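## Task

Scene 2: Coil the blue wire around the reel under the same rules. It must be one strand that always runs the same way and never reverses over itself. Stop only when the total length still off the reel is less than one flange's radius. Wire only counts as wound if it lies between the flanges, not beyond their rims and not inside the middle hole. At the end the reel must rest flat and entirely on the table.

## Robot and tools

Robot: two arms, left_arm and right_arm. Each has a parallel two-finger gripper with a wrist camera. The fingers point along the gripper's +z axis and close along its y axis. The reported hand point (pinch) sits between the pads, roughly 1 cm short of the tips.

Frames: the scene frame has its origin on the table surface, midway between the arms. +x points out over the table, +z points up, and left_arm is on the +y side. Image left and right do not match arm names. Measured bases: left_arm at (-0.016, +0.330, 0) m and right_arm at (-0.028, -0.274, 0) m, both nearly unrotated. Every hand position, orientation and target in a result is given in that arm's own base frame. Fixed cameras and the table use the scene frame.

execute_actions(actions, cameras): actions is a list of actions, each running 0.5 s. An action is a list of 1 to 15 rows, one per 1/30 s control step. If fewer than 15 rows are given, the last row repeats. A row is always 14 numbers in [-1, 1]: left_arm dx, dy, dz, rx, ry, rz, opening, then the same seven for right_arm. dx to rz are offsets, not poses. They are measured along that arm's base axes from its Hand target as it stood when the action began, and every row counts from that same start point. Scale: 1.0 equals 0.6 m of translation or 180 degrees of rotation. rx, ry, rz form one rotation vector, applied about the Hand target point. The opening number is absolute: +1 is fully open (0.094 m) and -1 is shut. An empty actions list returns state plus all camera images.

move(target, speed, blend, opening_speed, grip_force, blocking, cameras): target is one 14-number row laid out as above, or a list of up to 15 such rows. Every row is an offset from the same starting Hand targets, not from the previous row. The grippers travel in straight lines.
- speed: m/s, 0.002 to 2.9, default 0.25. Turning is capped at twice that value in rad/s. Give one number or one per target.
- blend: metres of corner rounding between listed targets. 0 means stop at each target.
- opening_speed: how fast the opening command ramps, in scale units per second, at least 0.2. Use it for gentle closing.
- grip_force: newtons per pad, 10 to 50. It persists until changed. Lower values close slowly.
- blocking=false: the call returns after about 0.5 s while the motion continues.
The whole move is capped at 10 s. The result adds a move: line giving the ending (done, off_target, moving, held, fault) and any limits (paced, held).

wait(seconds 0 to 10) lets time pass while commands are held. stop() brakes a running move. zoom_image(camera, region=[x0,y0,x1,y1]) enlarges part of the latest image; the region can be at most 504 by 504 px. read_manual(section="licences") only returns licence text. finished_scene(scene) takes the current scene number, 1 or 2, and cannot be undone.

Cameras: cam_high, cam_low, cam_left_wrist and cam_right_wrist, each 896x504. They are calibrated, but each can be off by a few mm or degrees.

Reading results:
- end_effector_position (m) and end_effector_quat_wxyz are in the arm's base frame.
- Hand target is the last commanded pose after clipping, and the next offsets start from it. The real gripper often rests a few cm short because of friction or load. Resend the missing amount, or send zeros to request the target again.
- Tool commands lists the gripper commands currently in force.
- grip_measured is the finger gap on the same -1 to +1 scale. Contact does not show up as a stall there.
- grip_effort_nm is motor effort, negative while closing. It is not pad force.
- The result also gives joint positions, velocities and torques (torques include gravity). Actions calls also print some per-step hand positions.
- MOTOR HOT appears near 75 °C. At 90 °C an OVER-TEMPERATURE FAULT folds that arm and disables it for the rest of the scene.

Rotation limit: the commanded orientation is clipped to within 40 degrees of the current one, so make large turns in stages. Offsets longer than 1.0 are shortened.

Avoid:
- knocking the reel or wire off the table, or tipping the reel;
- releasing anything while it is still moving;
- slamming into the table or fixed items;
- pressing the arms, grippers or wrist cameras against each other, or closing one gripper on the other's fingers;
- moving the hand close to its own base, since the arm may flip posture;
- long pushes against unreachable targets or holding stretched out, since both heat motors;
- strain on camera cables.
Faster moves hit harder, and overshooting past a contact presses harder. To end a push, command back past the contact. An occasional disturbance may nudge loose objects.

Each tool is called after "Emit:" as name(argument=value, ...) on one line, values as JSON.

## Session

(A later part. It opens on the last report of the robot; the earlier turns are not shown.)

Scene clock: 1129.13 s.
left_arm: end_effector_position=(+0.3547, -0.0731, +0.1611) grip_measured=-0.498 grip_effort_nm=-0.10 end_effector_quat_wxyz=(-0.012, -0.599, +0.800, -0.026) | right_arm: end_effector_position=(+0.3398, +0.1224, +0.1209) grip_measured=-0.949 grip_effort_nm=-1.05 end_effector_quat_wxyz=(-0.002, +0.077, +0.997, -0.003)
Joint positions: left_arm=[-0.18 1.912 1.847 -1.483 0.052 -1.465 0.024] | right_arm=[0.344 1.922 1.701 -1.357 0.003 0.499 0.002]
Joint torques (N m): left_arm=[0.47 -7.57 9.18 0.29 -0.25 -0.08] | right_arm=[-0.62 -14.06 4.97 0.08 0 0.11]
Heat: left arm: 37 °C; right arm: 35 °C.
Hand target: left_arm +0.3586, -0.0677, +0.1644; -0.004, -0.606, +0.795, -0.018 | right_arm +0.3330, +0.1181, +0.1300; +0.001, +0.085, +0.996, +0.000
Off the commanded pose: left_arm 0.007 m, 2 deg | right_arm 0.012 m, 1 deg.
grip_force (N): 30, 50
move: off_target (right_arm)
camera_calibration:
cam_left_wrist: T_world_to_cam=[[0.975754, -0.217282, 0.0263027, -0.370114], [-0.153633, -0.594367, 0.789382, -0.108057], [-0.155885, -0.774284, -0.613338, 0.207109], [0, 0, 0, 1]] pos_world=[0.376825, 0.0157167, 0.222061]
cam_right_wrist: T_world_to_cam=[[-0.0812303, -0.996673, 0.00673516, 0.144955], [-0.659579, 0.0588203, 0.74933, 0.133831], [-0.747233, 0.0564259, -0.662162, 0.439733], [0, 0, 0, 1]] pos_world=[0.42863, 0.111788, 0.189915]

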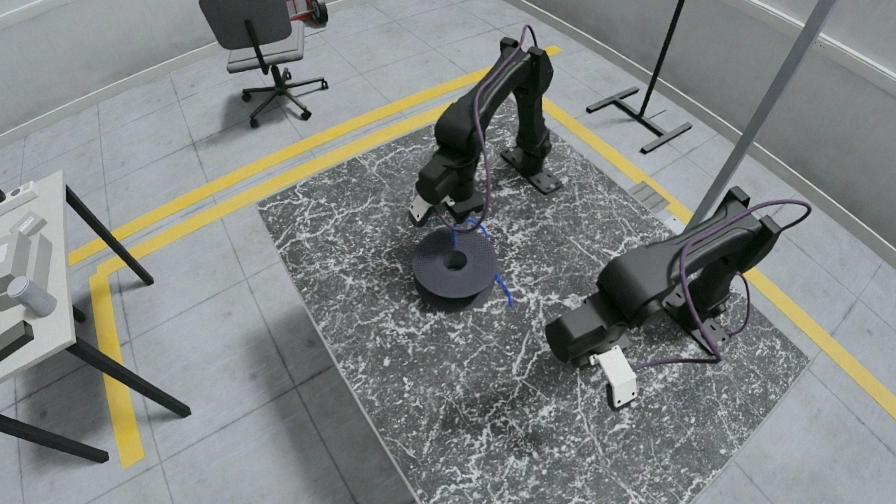

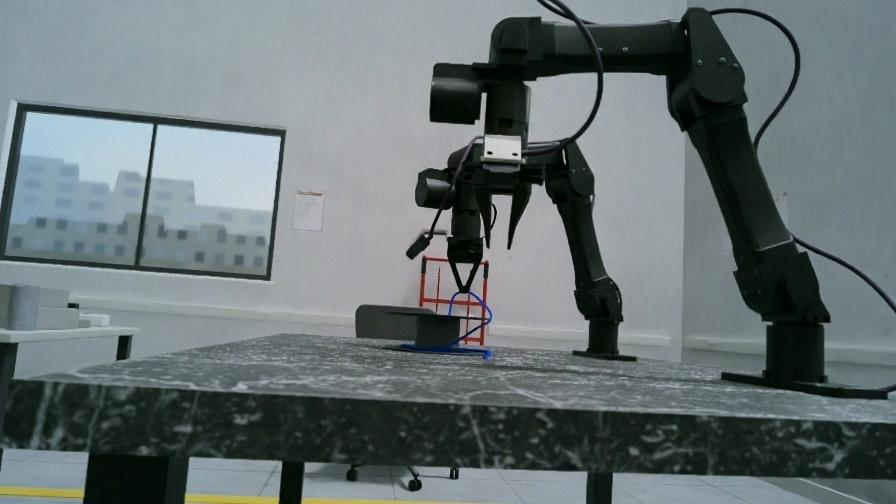

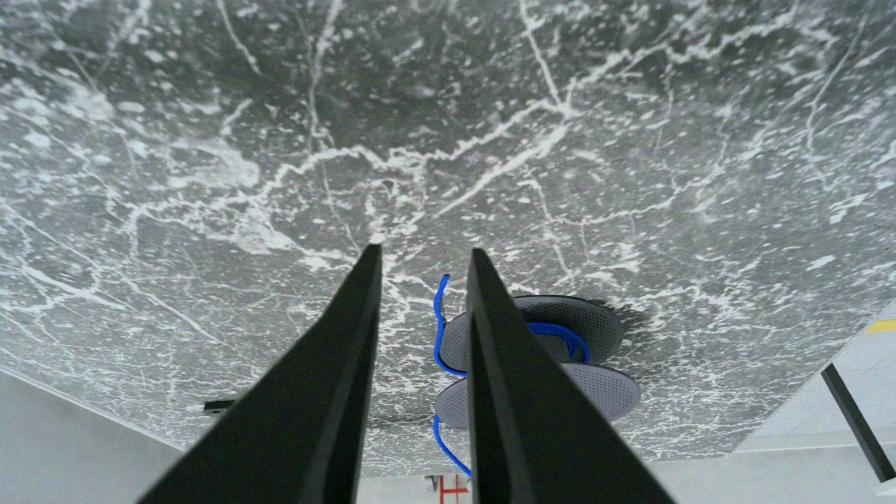

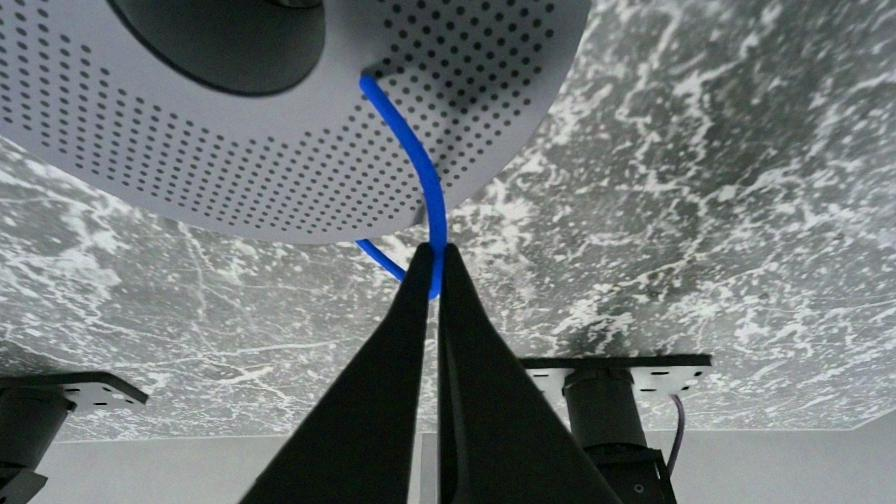

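Emit:
move(target=[[0,0,0,0,0,0,-0.5,0.015,-0.0802,-0.02,0,0,-0.0847,-0.98],[0,0,0,0,0,0,-0.5,0.0383,-0.0935,-0.075,0.1081,-0.026,-0.0452,-0.98]], speed=0.1, blend=[0.01,0], cameras=["cam_high","cam_low","cam_right_wrist","cam_left_wrist"])

Scene clock: 1156.93 s.
left_arm: end_effector_position=(+0.3547, -0.0731, +0.1611) grip_measured=-0.498 grip_effort_nm=-0.10 end_effector_quat_wxyz=(-0.012, -0.599, +0.800, -0.026) | right_arm: end_effector_position=(+0.3534, +0.0614, +0.0771) grip_measured=-0.949 grip_effort_nm=-1.04 end_effector_quat_wxyz=(+0.006, +0.162, +0.973, +0.162)
Joint positions: left_arm=[-0.18 1.912 1.847 -1.483 0.052 -1.465 0.024] | right_arm=[0.011 1.842 1.383 -1.039 -0.318 0.354 0.002]
Joint torques (N m): left_arm=[0.47 -7.6 9.18 0.3 -0.25 -0.08] | right_arm=[-0.4 -12.68 4.83 0.68 -0.32 -0.17]
Heat: left arm: 38 °C; right arm: 34 °C.
Hand target: left_arm +0.3586, -0.0677, +0.1644; -0.004, -0.606, +0.795, -0.018 | right_arm +0.3560, +0.0620, +0.0849; +0.027, +0.154, +0.973, +0.171
Off the commanded pose: left_arm 0.007 m, 2 deg | right_arm 0.008 m, 3 deg.
grip_force (N): 30, 50
move: off_target (right_arm)
camera_calibration:
cam_left_wrist: T_world_to_cam=[[0.975754, -0.217282, 0.0263027, -0.370114], [-0.153633, -0.594367, 0.789382, -0.108057], [-0.155885, -0.774284, -0.613338, 0.207109], [0, 0, 0, 1]] pos_world=[0.376825, 0.0157167, 0.222061]
cam_right_wrist: T_world_to_cam=[[-0.244285, -0.916176, -0.317721, 0.163259], [-0.692026, -0.064809, 0.718958, 0.200598], [-0.679283, 0.395502, -0.618185, 0.376183], [0, 0, 0, 1]] pos_world=[0.434236, 0.0137934, 0.1402]

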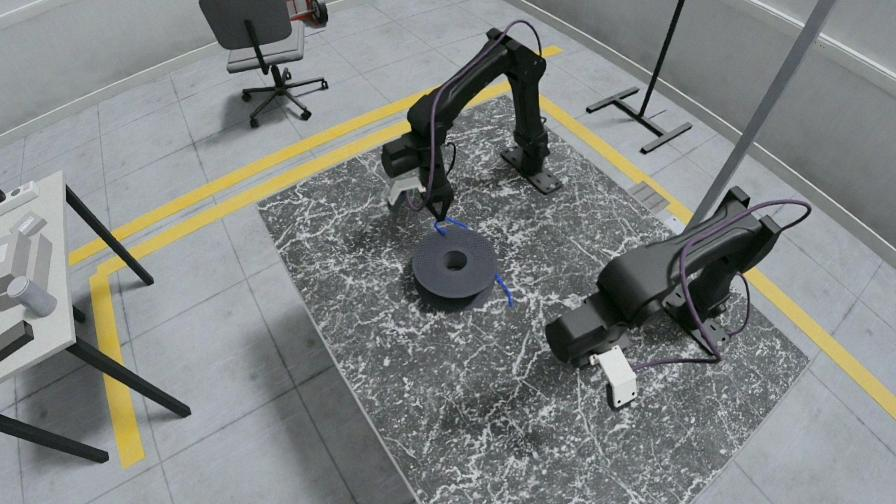

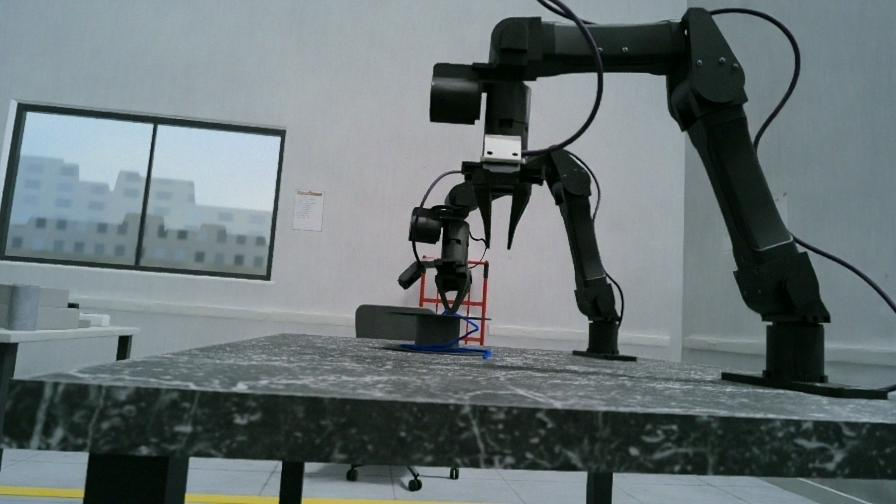

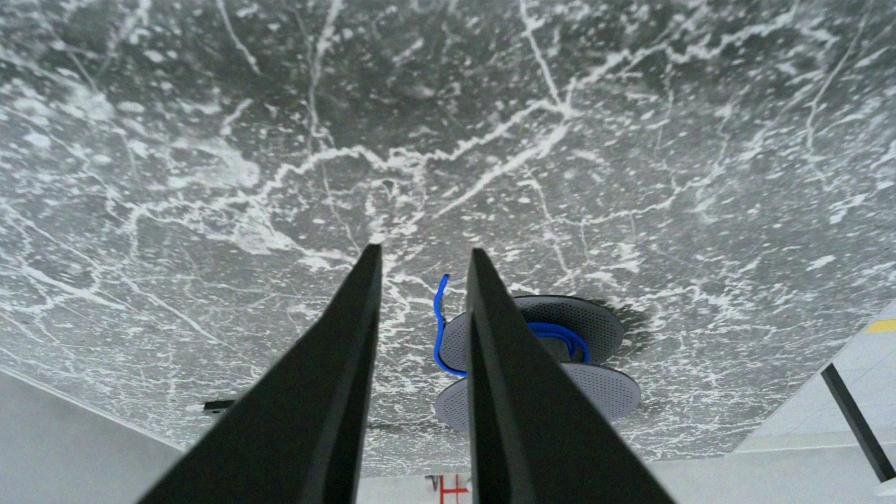

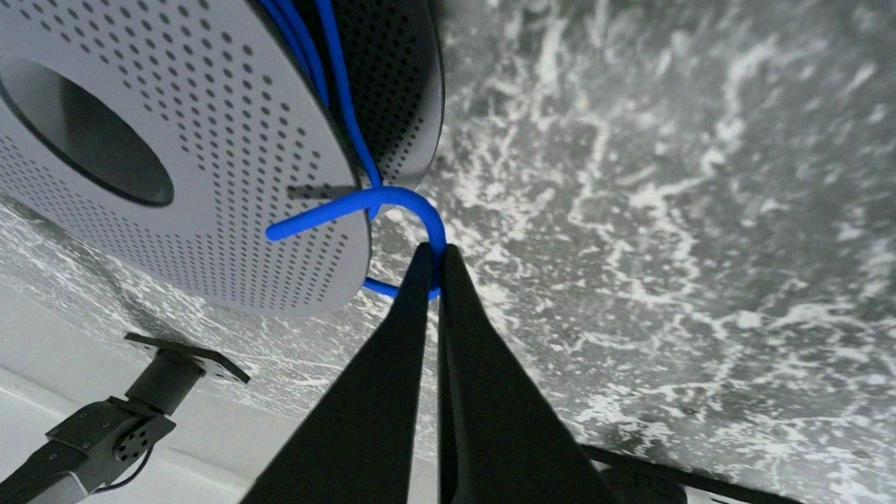

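Emit:
move(target=[[0,0,0,0,0,0,-0.5,-0.01,-0.0083,0.0083,-0.0825,0.0796,-0.2859,-0.98],[0,0,0,0,0,0,-0.5,-0.0133,-0.015,-0.0617,-0.0825,0.0796,-0.2859,-0.98]], speed=0.1, blend=[0.005,0], cameras=["cam_high","cam_right_wrist","cam_low"])

Emit:
zoom_image(camera="cam_low", region=[380, 270, 530, 370])

Scene clock: 1226.83 s.
left_arm: end_effector_position=(+0.3547, -0.0731, +0.1611) grip_measured=-0.498 grip_effort_nm=-0.10 end_effector_quat_wxyz=(-0.012, -0.599, +0.800, -0.026) | right_arm: end_effector_position=(+0.3475, +0.0570, +0.0549) grip_measured=-0.949 grip_effort_nm=-1.05 end_effector_quat_wxyz=(-0.003, +0.568, +0.823, +0.008)
Joint positions: left_arm=[-0.18 1.912 1.847 -1.483 0.052 -1.465 0.024] | right_arm=[0.151 1.903 1.412 -1.072 -0.016 1.36 0.002]
Joint torques (N m): left_arm=[0.46 -7.58 9.14 0.29 -0.23 -0.08] | right_arm=[-0.59 -8.72 5.08 0.43 0.17 0.1]
Heat: left arm: 38 °C; right arm: 33 °C.
Hand target: left_arm +0.3586, -0.0677, +0.1644; -0.004, -0.606, +0.795, -0.018 | right_arm +0.3480, +0.0530, +0.0479; +0.000, +0.573, +0.819, +0.000
Off the commanded pose: left_arm 0.007 m, 2 deg | right_arm 0.008 m, 1 deg.
grip_force (N): 30, 50
move: done
camera_calibration:
cam_right_wrist: T_world_to_cam=[[-0.906803, -0.421438, -0.00993744, 0.335753], [-0.283101, 0.591339, 0.755097, 0.0307288], [-0.312351, 0.687538, -0.655537, 0.218105], [0, 0, 0, 1]] pos_world=[0.381287, -0.0266274, 0.123109]
Images, in order (width x height): cam_high 896x504, cam_low 896x504, cam_right_wrist 896x504.

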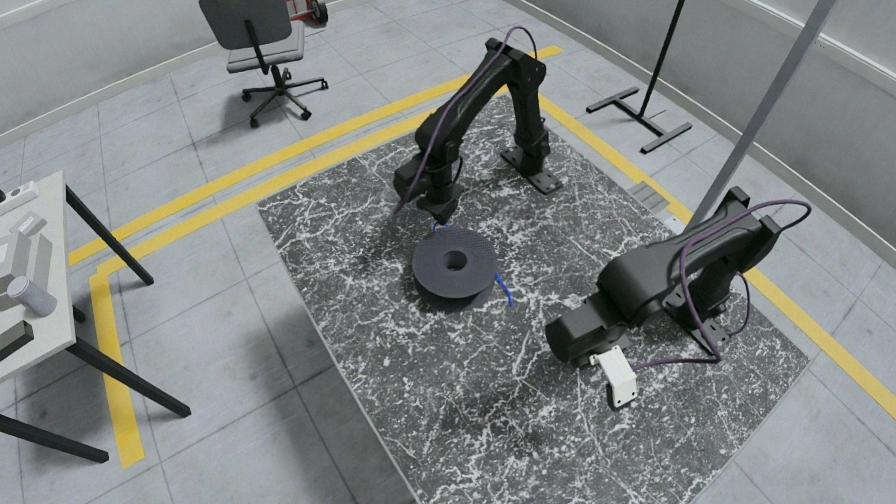

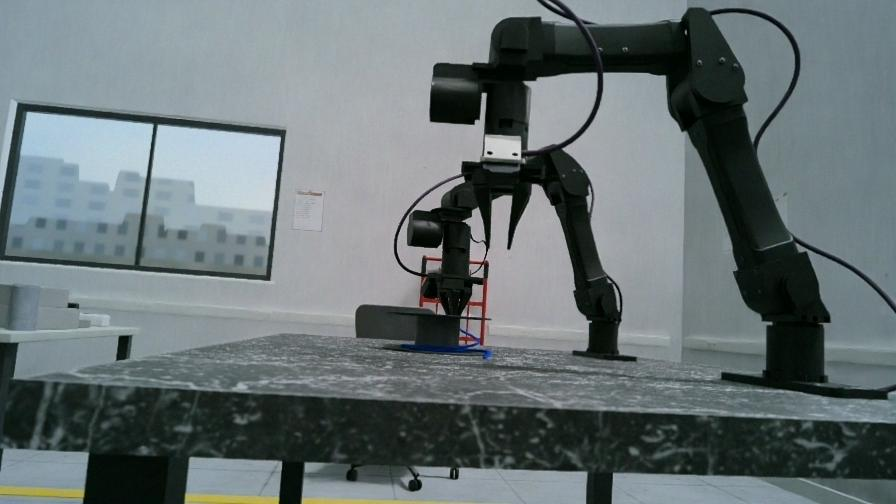

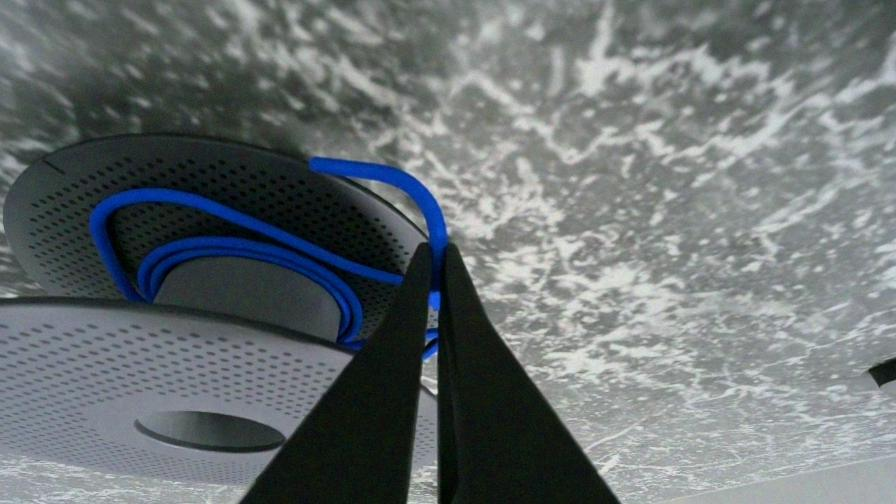

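Scaled by 3.360 from the camera's 896x504 image, which has a finer 1280x720 frame.

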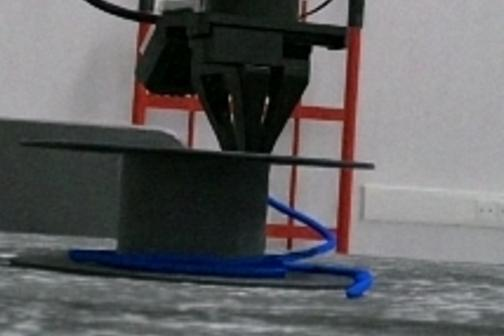

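Emit:
move(target=[0,0,0,0,0,0,-0.5,0.0938,-0.0167,-0.03,0.2409,-0.1535,0.3906,-0.98], speed=0.1, cameras=["cam_high","cam_right_wrist","cam_low"])

Emit:
zoom_image(camera="cam_low", region=[380, 270, 530, 370])

Scene clock: 1257.97 s.
left_arm: end_effector_position=(+0.3547, -0.0731, +0.1611) grip_measured=-0.498 grip_effort_nm=-0.10 end_effector_quat_wxyz=(-0.012, -0.599, +0.800, -0.026) | right_arm: end_effector_position=(+0.3980, +0.0441, +0.0297) grip_measured=-0.949 grip_effort_nm=-1.04 end_effector_quat_wxyz=(-0.025, -0.037, +0.917, +0.396)
Joint positions: left_arm=[-0.18 1.912 1.847 -1.483 0.052 -1.465 0.024] | right_arm=[-0.209 2.35 1.76 -1.296 -0.765 -0.417 0.002]
Joint torques (N m): left_arm=[0.44 -7.57 9.17 0.27 -0.24 -0.08] | right_arm=[-0.76 -11.03 7.71 -0.51 -0.65 -0.18]
Heat: left arm: 38 °C; right arm: 31 °C.
Hand target: left_arm +0.3586, -0.0677, +0.1644; -0.004, -0.606, +0.795, -0.018 | right_arm +0.4042, +0.0430, +0.0300; -0.018, -0.040, +0.913, +0.407
Off the commanded pose: left_arm 0.007 m, 2 deg | right_arm 0.006 m, 2 deg.
grip_force (N): 30, 50
move: done
camera_calibration:
cam_right_wrist: T_world_to_cam=[[0.120123, -0.677304, -0.725831, -0.000191486], [-0.603693, -0.630249, 0.488202, 0.261126], [-0.788115, 0.379534, -0.484591, 0.42408], [0, 0, 0, 1]] pos_world=[0.491886, 0.0034915, 0.0778843]
Images, in order (width x height): cam_high 896x504, cam_low 896x504, cam_right_wrist 896x504.

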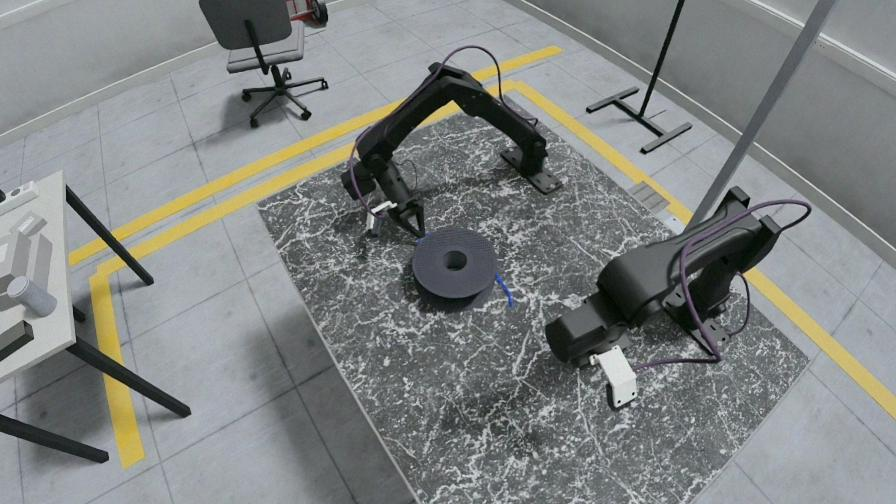

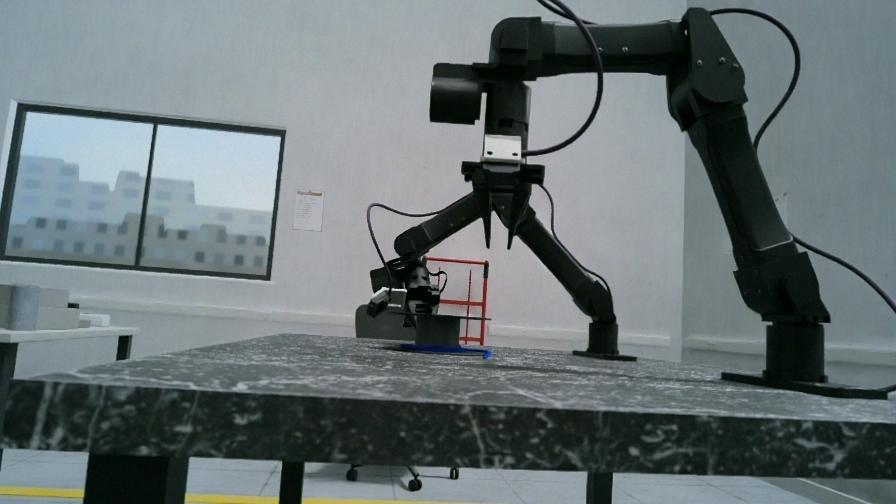

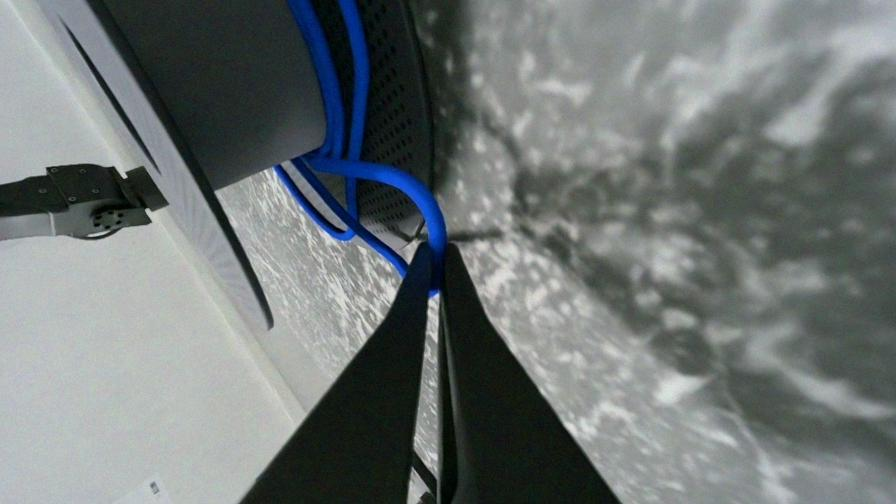

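Scaled by 3.360 from the camera's 896x504 image, which has a finer 1280x720 frame.

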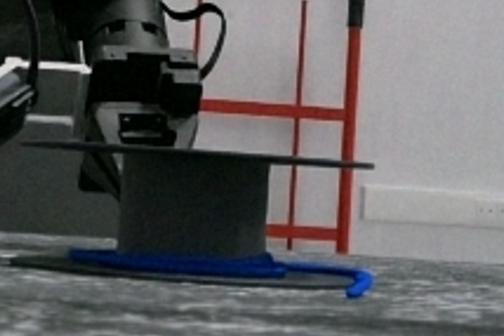

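Emit:
move(target=[[0,0,0,0,0,0,-0.5,0.0463,0.0458,-0.0025,0,0,0.028,-0.98],[0,0,0,0,0,0,-0.5,0.0663,0.0917,-0.005,0,0,0.061,-0.98]], speed=0.08, blend=[0.01,0], cameras=["cam_high","cam_right_wrist","cam_left_wrist"])

Emit:
zoom_image(camera="cam_right_wrist", region=[150, 0, 600, 350])

Scene clock: 1270.73 s.
left_arm: end_effector_position=(+0.3547, -0.0731, +0.1611) grip_measured=-0.498 grip_effort_nm=-0.10 end_effector_quat_wxyz=(-0.012, -0.599, +0.800, -0.026) | right_arm: end_effector_position=(+0.4413, +0.0962, +0.0296) grip_measured=-0.949 grip_effort_nm=-1.05 end_effector_quat_wxyz=(-0.054, -0.119, +0.909, +0.395)
Joint positions: left_arm=[-0.18 1.912 1.847 -1.483 0.052 -1.465 0.024] | right_arm=[-0.067 2.627 2.269 -1.55 -0.763 -0.464 0.002]
Joint torques (N m): left_arm=[0.44 -7.57 9.18 0.29 -0.25 -0.08] | right_arm=[0.03 -12.74 7.99 -0.64 -0.53 -0.24]
Heat: left arm: 38 °C; right arm: 30 °C.
Hand target: left_arm +0.3586, -0.0677, +0.1644; -0.004, -0.606, +0.795, -0.018 | right_arm +0.4441, +0.0979, +0.0269; -0.056, -0.127, +0.905, +0.403
Off the commanded pose: left_arm 0.007 m, 2 deg | right_arm 0.004 m, 1 deg.
joint sent to its limit (right arm) — joint 4 (wrist pitch), lower limit. The joint targets still meet the commanded pose.
grip_force (N): 30, 50
move: done
camera_calibration:
cam_left_wrist: T_world_to_cam=[[0.975754, -0.217282, 0.0263027, -0.370114], [-0.153633, -0.594367, 0.789382, -0.108057], [-0.155885, -0.774284, -0.613338, 0.207109], [0, 0, 0, 1]] pos_world=[0.376825, 0.0157167, 0.222061]
cam_right_wrist: T_world_to_cam=[[0.245058, -0.639904, -0.728334, -0.0288371], [-0.489893, -0.730008, 0.476543, 0.279841], [-0.836631, 0.240025, -0.492379, 0.473466], [0, 0, 0, 1]] pos_world=[0.540275, 0.0721893, 0.0787653]
Images, in order (width x height): cam_high 896x504, cam_left_wrist 896x504, cam_right_wrist 896x504.

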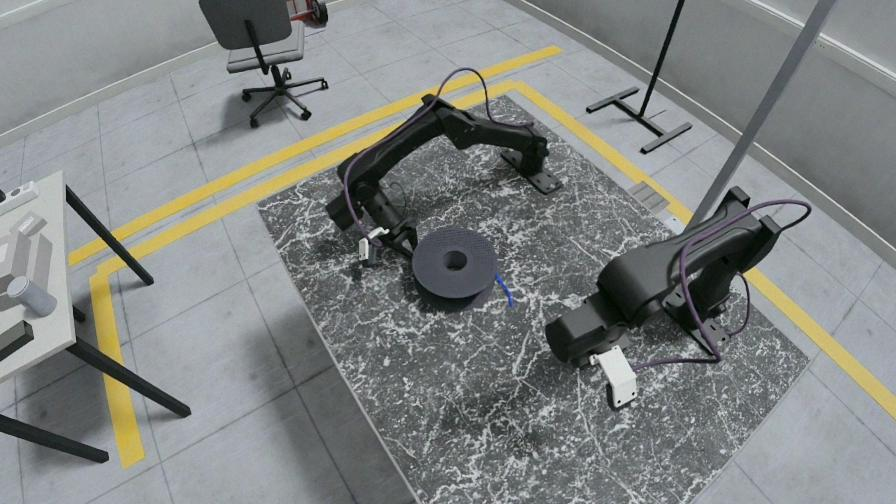

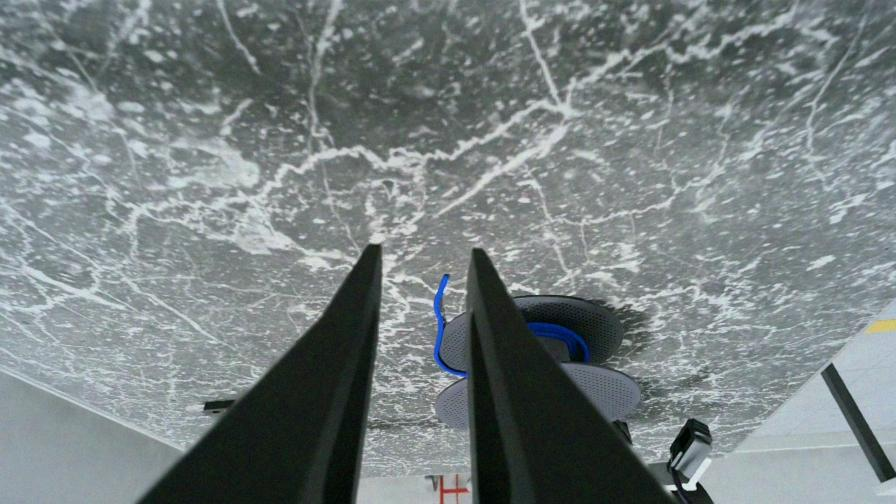

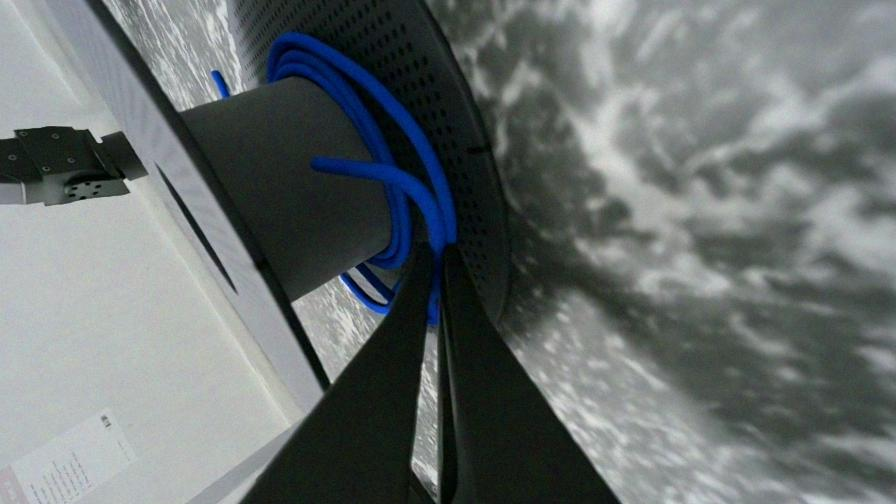

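Scaled by 1.120 from the camera's 896x504 image, which has a finer 1280x720 frame.

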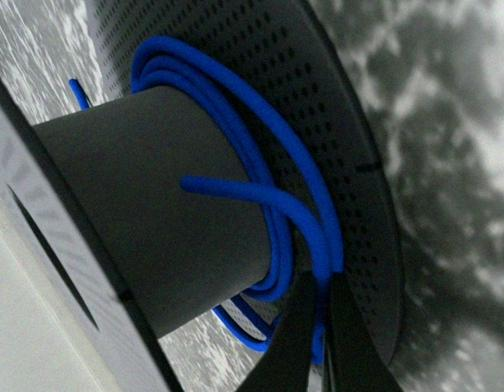

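Emit:
move(target=[0,0,0,0,0,0,-0.5,0,0,0,0,0,0,-0.72], speed=0.03, opening_speed=0.3, cameras=["cam_right_wrist"])

Emit:
zoom_image(camera="cam_right_wrist", region=[150, 0, 600, 350])

Scene clock: 1277.80 s.
left_arm: end_effector_position=(+0.3547, -0.0731, +0.1611) grip_measured=-0.498 grip_effort_nm=-0.10 end_effector_quat_wxyz=(-0.012, -0.599, +0.800, -0.026) | right_arm: end_effector_position=(+0.4412, +0.0962, +0.0296) grip_measured=-0.722 grip_effort_nm=0.10 end_effector_quat_wxyz=(-0.054, -0.119, +0.909, +0.395)
Joint positions: left_arm=[-0.18 1.912 1.847 -1.483 0.052 -1.465 0.024] | right_arm=[-0.067 2.627 2.269 -1.55 -0.763 -0.464 0.013]
Joint torques (N m): left_arm=[0.5 -7.61 9.18 0.28 -0.25 -0.08] | right_arm=[-0.14 -12.74 8.03 -0.58 -0.53 -0.17]
Heat: left arm: 38 °C; right arm: 31 °C.
Hand target: left_arm +0.3586, -0.0677, +0.1644; -0.004, -0.606, +0.795, -0.018 | right_arm +0.4441, +0.0979, +0.0269; -0.056, -0.127, +0.905, +0.403
Off the commanded pose: left_arm 0.007 m, 2 deg | right_arm 0.004 m, 1 deg.
joint sent to its limit (right arm) — joint 4 (wrist pitch), lower limit. The joint targets still meet the commanded pose.
grip_force (N): 30, 50
move: done
camera_calibration:
cam_right_wrist: T_world_to_cam=[[0.24455, -0.639867, -0.728536, -0.0285247], [-0.489521, -0.730043, 0.476871, 0.279567], [-0.836997, 0.240015, -0.49176, 0.473533], [0, 0, 0, 1]] pos_world=[0.540175, 0.0721892, 0.0787655]
Images, in order (width x height): cam_right_wrist 896x504.

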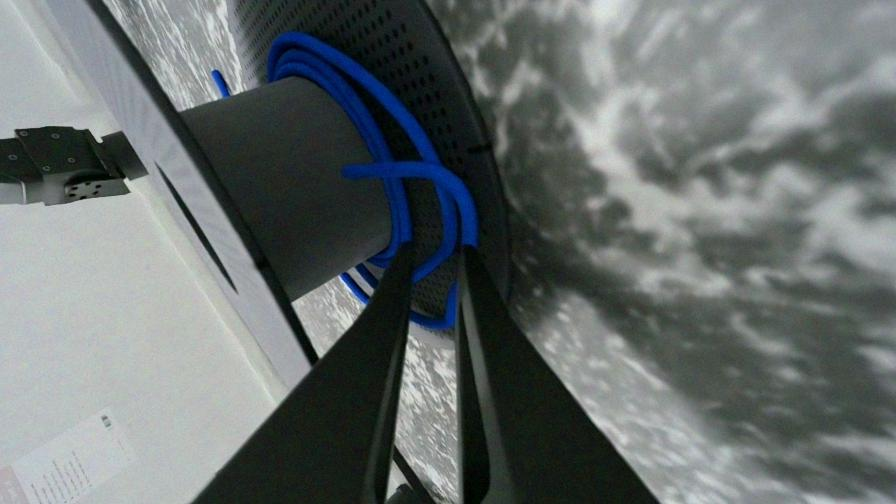

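Scaled by 1.120 from the camera's 896x504 image, which has a finer 1280x720 frame.

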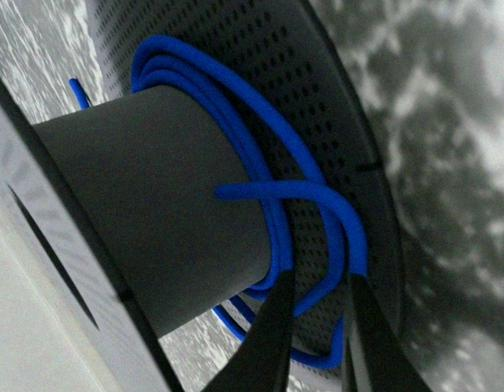

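Emit:
move(target=[0,0,0,0,0,0,-0.5,0,0,0,0,0,0,-0.5], speed=0.03, opening_speed=0.3, cameras=["cam_right_wrist"])

Emit:
zoom_image(camera="cam_right_wrist", region=[150, 0, 600, 350])

Scene clock: 1287.67 s.
left_arm: end_effector_position=(+0.3547, -0.0731, +0.1611) grip_measured=-0.498 grip_effort_nm=-0.10 end_effector_quat_wxyz=(-0.012, -0.599, +0.800, -0.026) | right_arm: end_effector_position=(+0.4410, +0.0959, +0.0293) grip_measured=-0.502 grip_effort_nm=0.11 end_effector_quat_wxyz=(-0.054, -0.120, +0.910, +0.394)
Joint positions: left_arm=[-0.18 1.912 1.847 -1.483 0.052 -1.465 0.024] | right_arm=[-0.067 2.627 2.269 -1.55 -0.76 -0.465 0.023]
Joint torques (N m): left_arm=[0.49 -7.58 9.18 0.28 -0.25 -0.08] | right_arm=[-0.01 -12.72 7.84 -0.6 -0.57 -0.23]
Heat: left arm: 38 °C; right arm: 32 °C.
Hand target: left_arm +0.3586, -0.0677, +0.1644; -0.004, -0.606, +0.795, -0.018 | right_arm +0.4441, +0.0979, +0.0269; -0.056, -0.127, +0.905, +0.403
Off the commanded pose: left_arm 0.007 m, 2 deg | right_arm 0.004 m, 1 deg.
joint sent to its limit (right arm) — joint 4 (wrist pitch), lower limit. The joint targets still meet the commanded pose.
grip_force (N): 30, 50
move: done
camera_calibration:
cam_right_wrist: T_world_to_cam=[[0.245685, -0.641215, -0.726968, -0.0293948], [-0.488683, -0.72961, 0.478391, 0.278936], [-0.837154, 0.237724, -0.492605, 0.473562], [0, 0, 0, 1]] pos_world=[0.539978, 0.0720893, 0.0784693]
Images, in order (width x height): cam_right_wrist 896x504.

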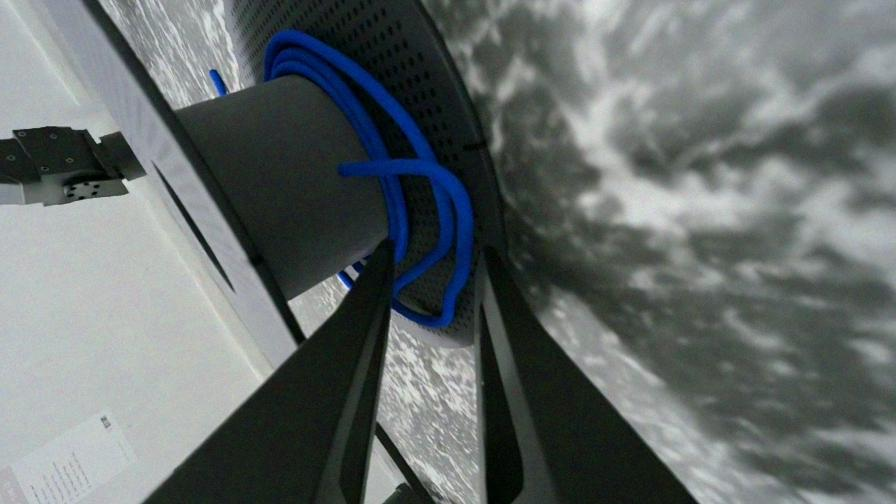

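Scaled by 1.120 from the camera's 896x504 image, which has a finer 1280x720 frame.

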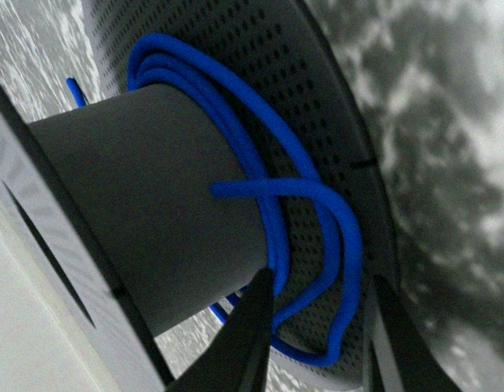

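Emit:
move(target=[0,0,0,0,0,0,-0.5,0.0236,-0.082,0.0796,0,0,0,-0.5], speed=0.06, cameras=["cam_right_wrist","cam_high"])

Emit:
zoom_image(camera="cam_right_wrist", region=[150, 0, 600, 350])

Scene clock: 1294.10 s.
left_arm: end_effector_position=(+0.3547, -0.0731, +0.1611) grip_measured=-0.498 grip_effort_nm=-0.10 end_effector_quat_wxyz=(-0.012, -0.599, +0.800, -0.026) | right_arm: end_effector_position=(+0.4516, +0.0496, +0.0489) grip_measured=-0.502 grip_effort_nm=0.11 end_effector_quat_wxyz=(-0.014, -0.085, +0.919, +0.386)
Joint positions: left_arm=[-0.18 1.912 1.847 -1.483 0.052 -1.465 0.024] | right_arm=[-0.167 2.577 2.269 -1.551 -0.749 -0.465 0.023]
Joint torques (N m): left_arm=[0.46 -7.57 9.2 0.29 -0.24 -0.08] | right_arm=[-0.28 -19.3 7.46 -0.51 -0.53 -0.11]
Heat: left arm: 38 °C; right arm: 32 °C.
Hand target: left_arm +0.3586, -0.0677, +0.1644; -0.004, -0.606, +0.795, -0.018 | right_arm +0.4582, +0.0488, +0.0747; -0.057, -0.127, +0.905, +0.403
Off the commanded pose: left_arm 0.007 m, 2 deg | right_arm 0.027 m, 7 deg.
joint sent to its limit (right arm) — joint 4 (wrist pitch), lower limit. The joint targets are off in orientation, not in position.
grip_force (N): 30, 50
move: off_target (right_arm)
camera_calibration:
cam_right_wrist: T_world_to_cam=[[0.216783, -0.674926, -0.705323, -0.0338299], [-0.578801, -0.670677, 0.463877, 0.279498], [-0.786127, 0.307681, -0.536039, 0.47867], [0, 0, 0, 1]] pos_world=[0.545402, 0.0173427, 0.103072]
Images, in order (width x height): cam_high 896x504, cam_right_wrist 896x504.

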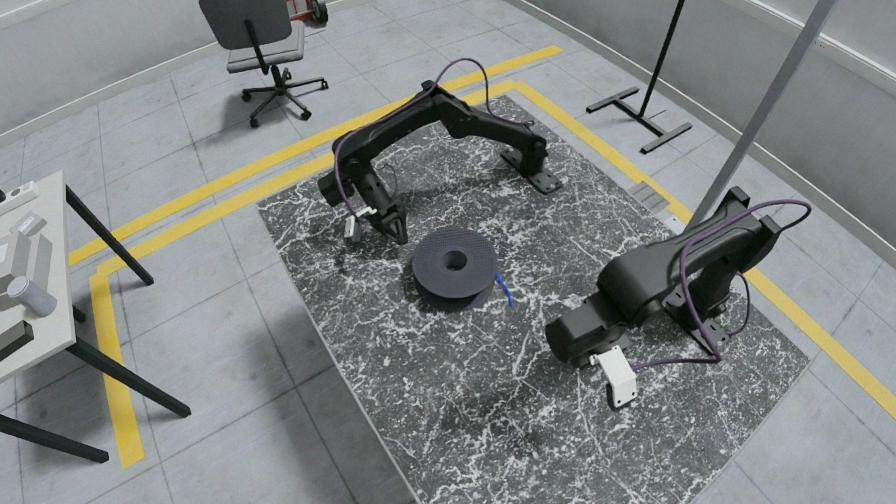

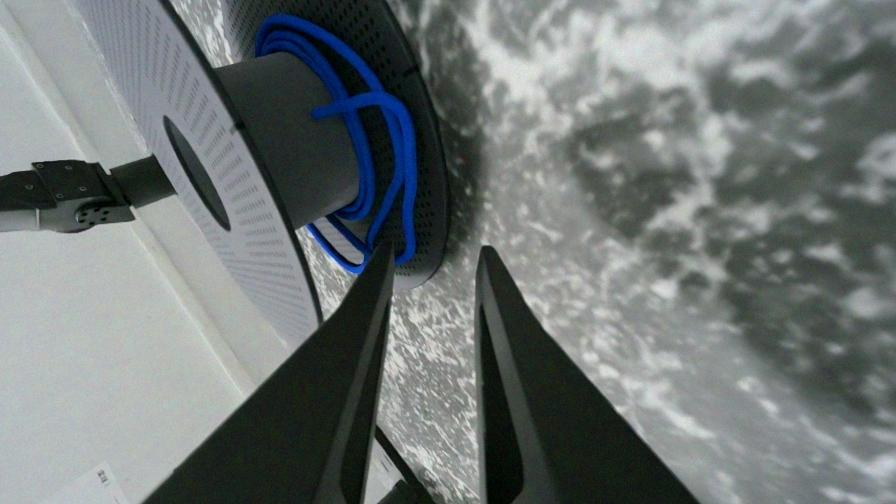

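Scaled by 1.120 from the camera's 896x504 image, which has a finer 1280x720 frame.

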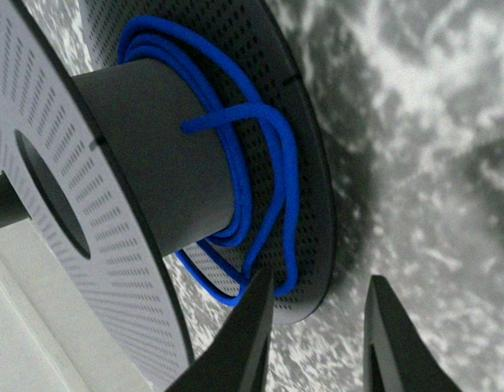

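Emit:
move(target=[[-0.0244,-0.131,-0.04,0,0,-0.016,-0.3,-0.0303,-0.0313,0.0588,-0.2657,0.1071,-0.3959,-0.4],[-0.0733,-0.393,-0.1407,0,0,-0.048,-0.3,-0.1087,0.2153,0.0672,-0.2657,0.1071,-0.3959,-0.4]], speed=0.18, blend=[0.02,0], cameras=["all"])

Scene clock: 1373.67 s.
left_arm: end_effector_position=(+0.3067, -0.3034, +0.0778) grip_measured=-0.302 grip_effort_nm=0.15 end_effector_quat_wxyz=(-0.017, -0.538, +0.843, -0.017) | right_arm: end_effector_position=(+0.3996, +0.1734, +0.1107) grip_measured=-0.402 grip_effort_nm=0.11 end_effector_quat_wxyz=(-0.004, +0.483, +0.875, +0.012)
Joint positions: left_arm=[-0.765 2.19 1.929 -1.285 0.041 -1.902 0.033] | right_arm=[0.399 2.233 2.13 -1.454 -0.021 1.408 0.028]
Joint torques (N m): left_arm=[0.27 -9.74 9.25 0.4 -0.25 -0.07] | right_arm=[-0.27 -13 5.93 0.26 0.07 -0.02]
Heat: left arm: 38 °C; right arm: 42 °C.
Hand target: left_arm +0.3146, -0.3034, +0.0801; -0.006, -0.545, +0.839, -0.018 | right_arm +0.4005, +0.1712, +0.1107; -0.001, +0.483, +0.875, +0.010 (not the last commanded pose)
Off the commanded pose: left_arm 0.008 m, 2 deg | right_arm 0.009 m, 3 deg.
grip_force (N): 30, 50
move: held (right_arm; a check stopped the path); limits=held
pose unreachable (right arm): on one or more control steps of this call, first in action 0 (counted from 0), this arm could not follow its commanded pose, so it was not sent that pose on those steps. It may still have moved: this result reports where it is.
cause: moving toward the commanded pose would bring a part of the arm too close to another arm (this arm's gripper housing and the left arm's wrist (the part past joint 4), along the way the arms are being sent, or toward where that arm still pushes).
camera_calibration:
cam_left_wrist: T_world_to_cam=[[0.932928, -0.35996, 0.00856368, -0.399862], [-0.228382, -0.573188, 0.786954, -0.157073], [-0.278364, -0.736127, -0.616952, 0.0196705], [0, 0, 0, 1]] pos_world=[0.342646, -0.219487, 0.139169]
cam_right_wrist: T_world_to_cam=[[-0.804985, -0.593051, -0.0170253, 0.422588], [-0.397738, 0.518137, 0.757191, -0.00730237], [-0.440231, 0.616299, -0.652971, 0.254043], [0, 0, 0, 1]] pos_world=[0.44911, 0.0978331, 0.178607]

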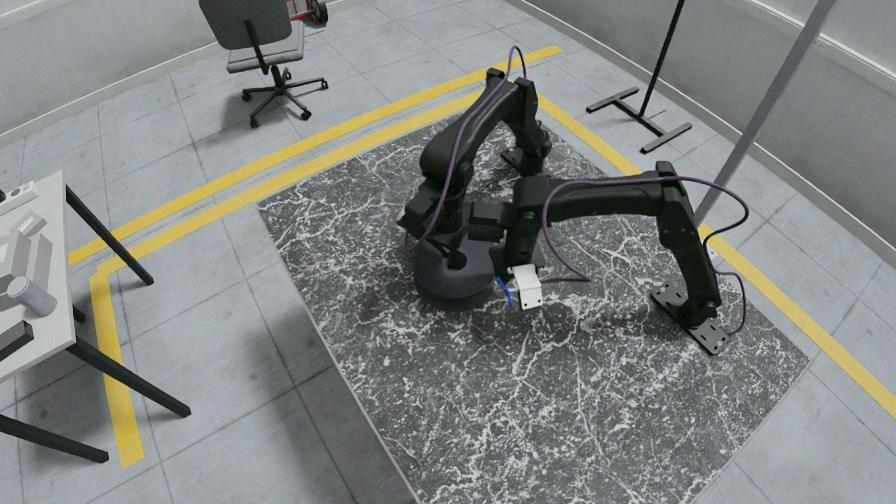

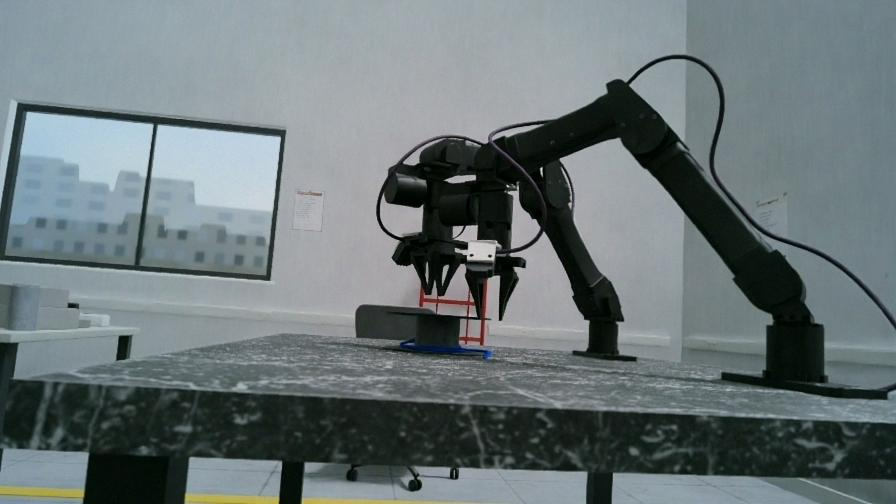

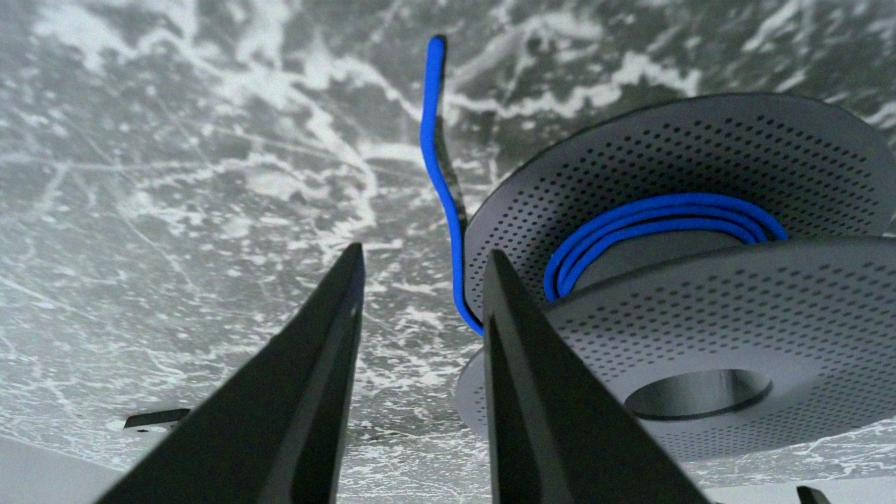

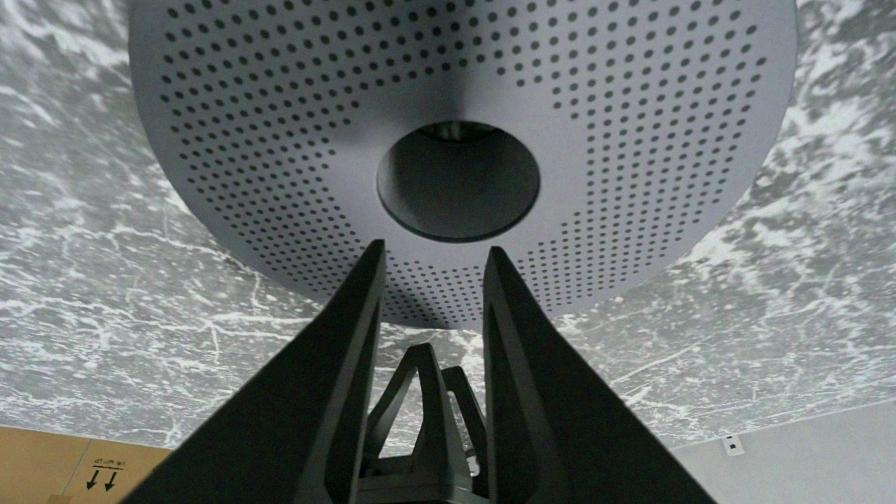

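Emit:
move(target=[0.0073,0.015,-0.058,0,0,-0.028,-0.3,0,-0.14,0.012,0,0,0,-0.4], speed=0.15, cameras=["cam_left_wrist"])

Scene clock: 1404.73 s.
left_arm: end_effector_position=(+0.3190, -0.3027, +0.0567) grip_measured=-0.302 grip_effort_nm=0.15 end_effector_quat_wxyz=(-0.011, -0.505, +0.862, -0.035) | right_arm: end_effector_position=(+0.4001, +0.0865, +0.1075) grip_measured=-0.402 grip_effort_nm=0.11 end_effector_quat_wxyz=(-0.017, +0.490, +0.872, +0.000)
Joint positions: left_arm=[-0.745 2.192 1.846 -1.163 0.041 -1.806 0.033] | right_arm=[0.201 2.15 1.983 -1.43 -0.022 1.224 0.028]
Joint torques (N m): left_arm=[0.51 -9.78 4.79 0.61 -0.21 0.1] | right_arm=[0.32 -15.95 4.86 0.33 0.04 -0.14]
Heat: left arm: 37 °C; right arm: 37 °C.
Hand target: left_arm +0.3189, -0.2944, +0.0452; -0.007, -0.507, +0.862, -0.017 | right_arm +0.4005, +0.0872, +0.1179; -0.001, +0.483, +0.875, +0.009
Off the commanded pose: left_arm 0.014 m, 2 deg | right_arm 0.010 m, 2 deg.
grip_force (N): 30, 50
move: off_target (left_arm)
camera_calibration:
cam_left_wrist: T_world_to_cam=[[0.902572, -0.427782, 0.0486458, -0.424094], [-0.295646, -0.533679, 0.792326, -0.104065], [-0.312981, -0.729513, -0.608156, 0.023136], [0, 0, 0, 1]] pos_world=[0.35925, -0.220079, 0.117154]
Images, in order (width x height): cam_left_wrist 896x504.

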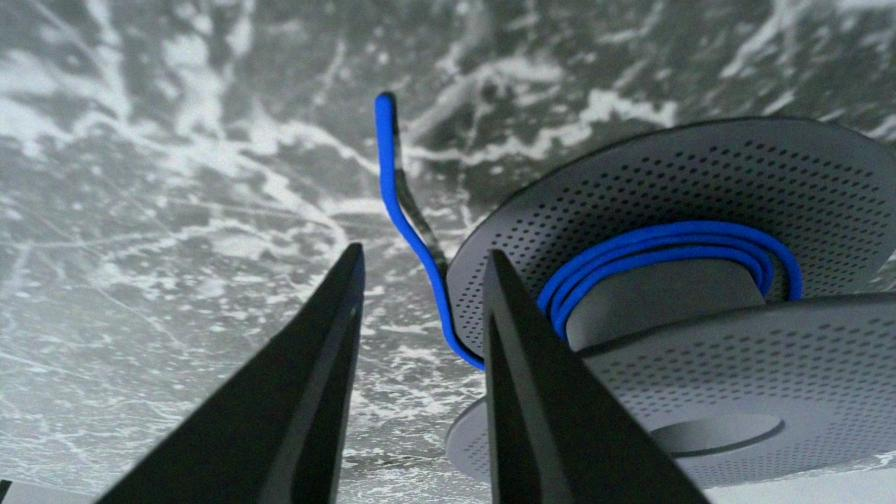

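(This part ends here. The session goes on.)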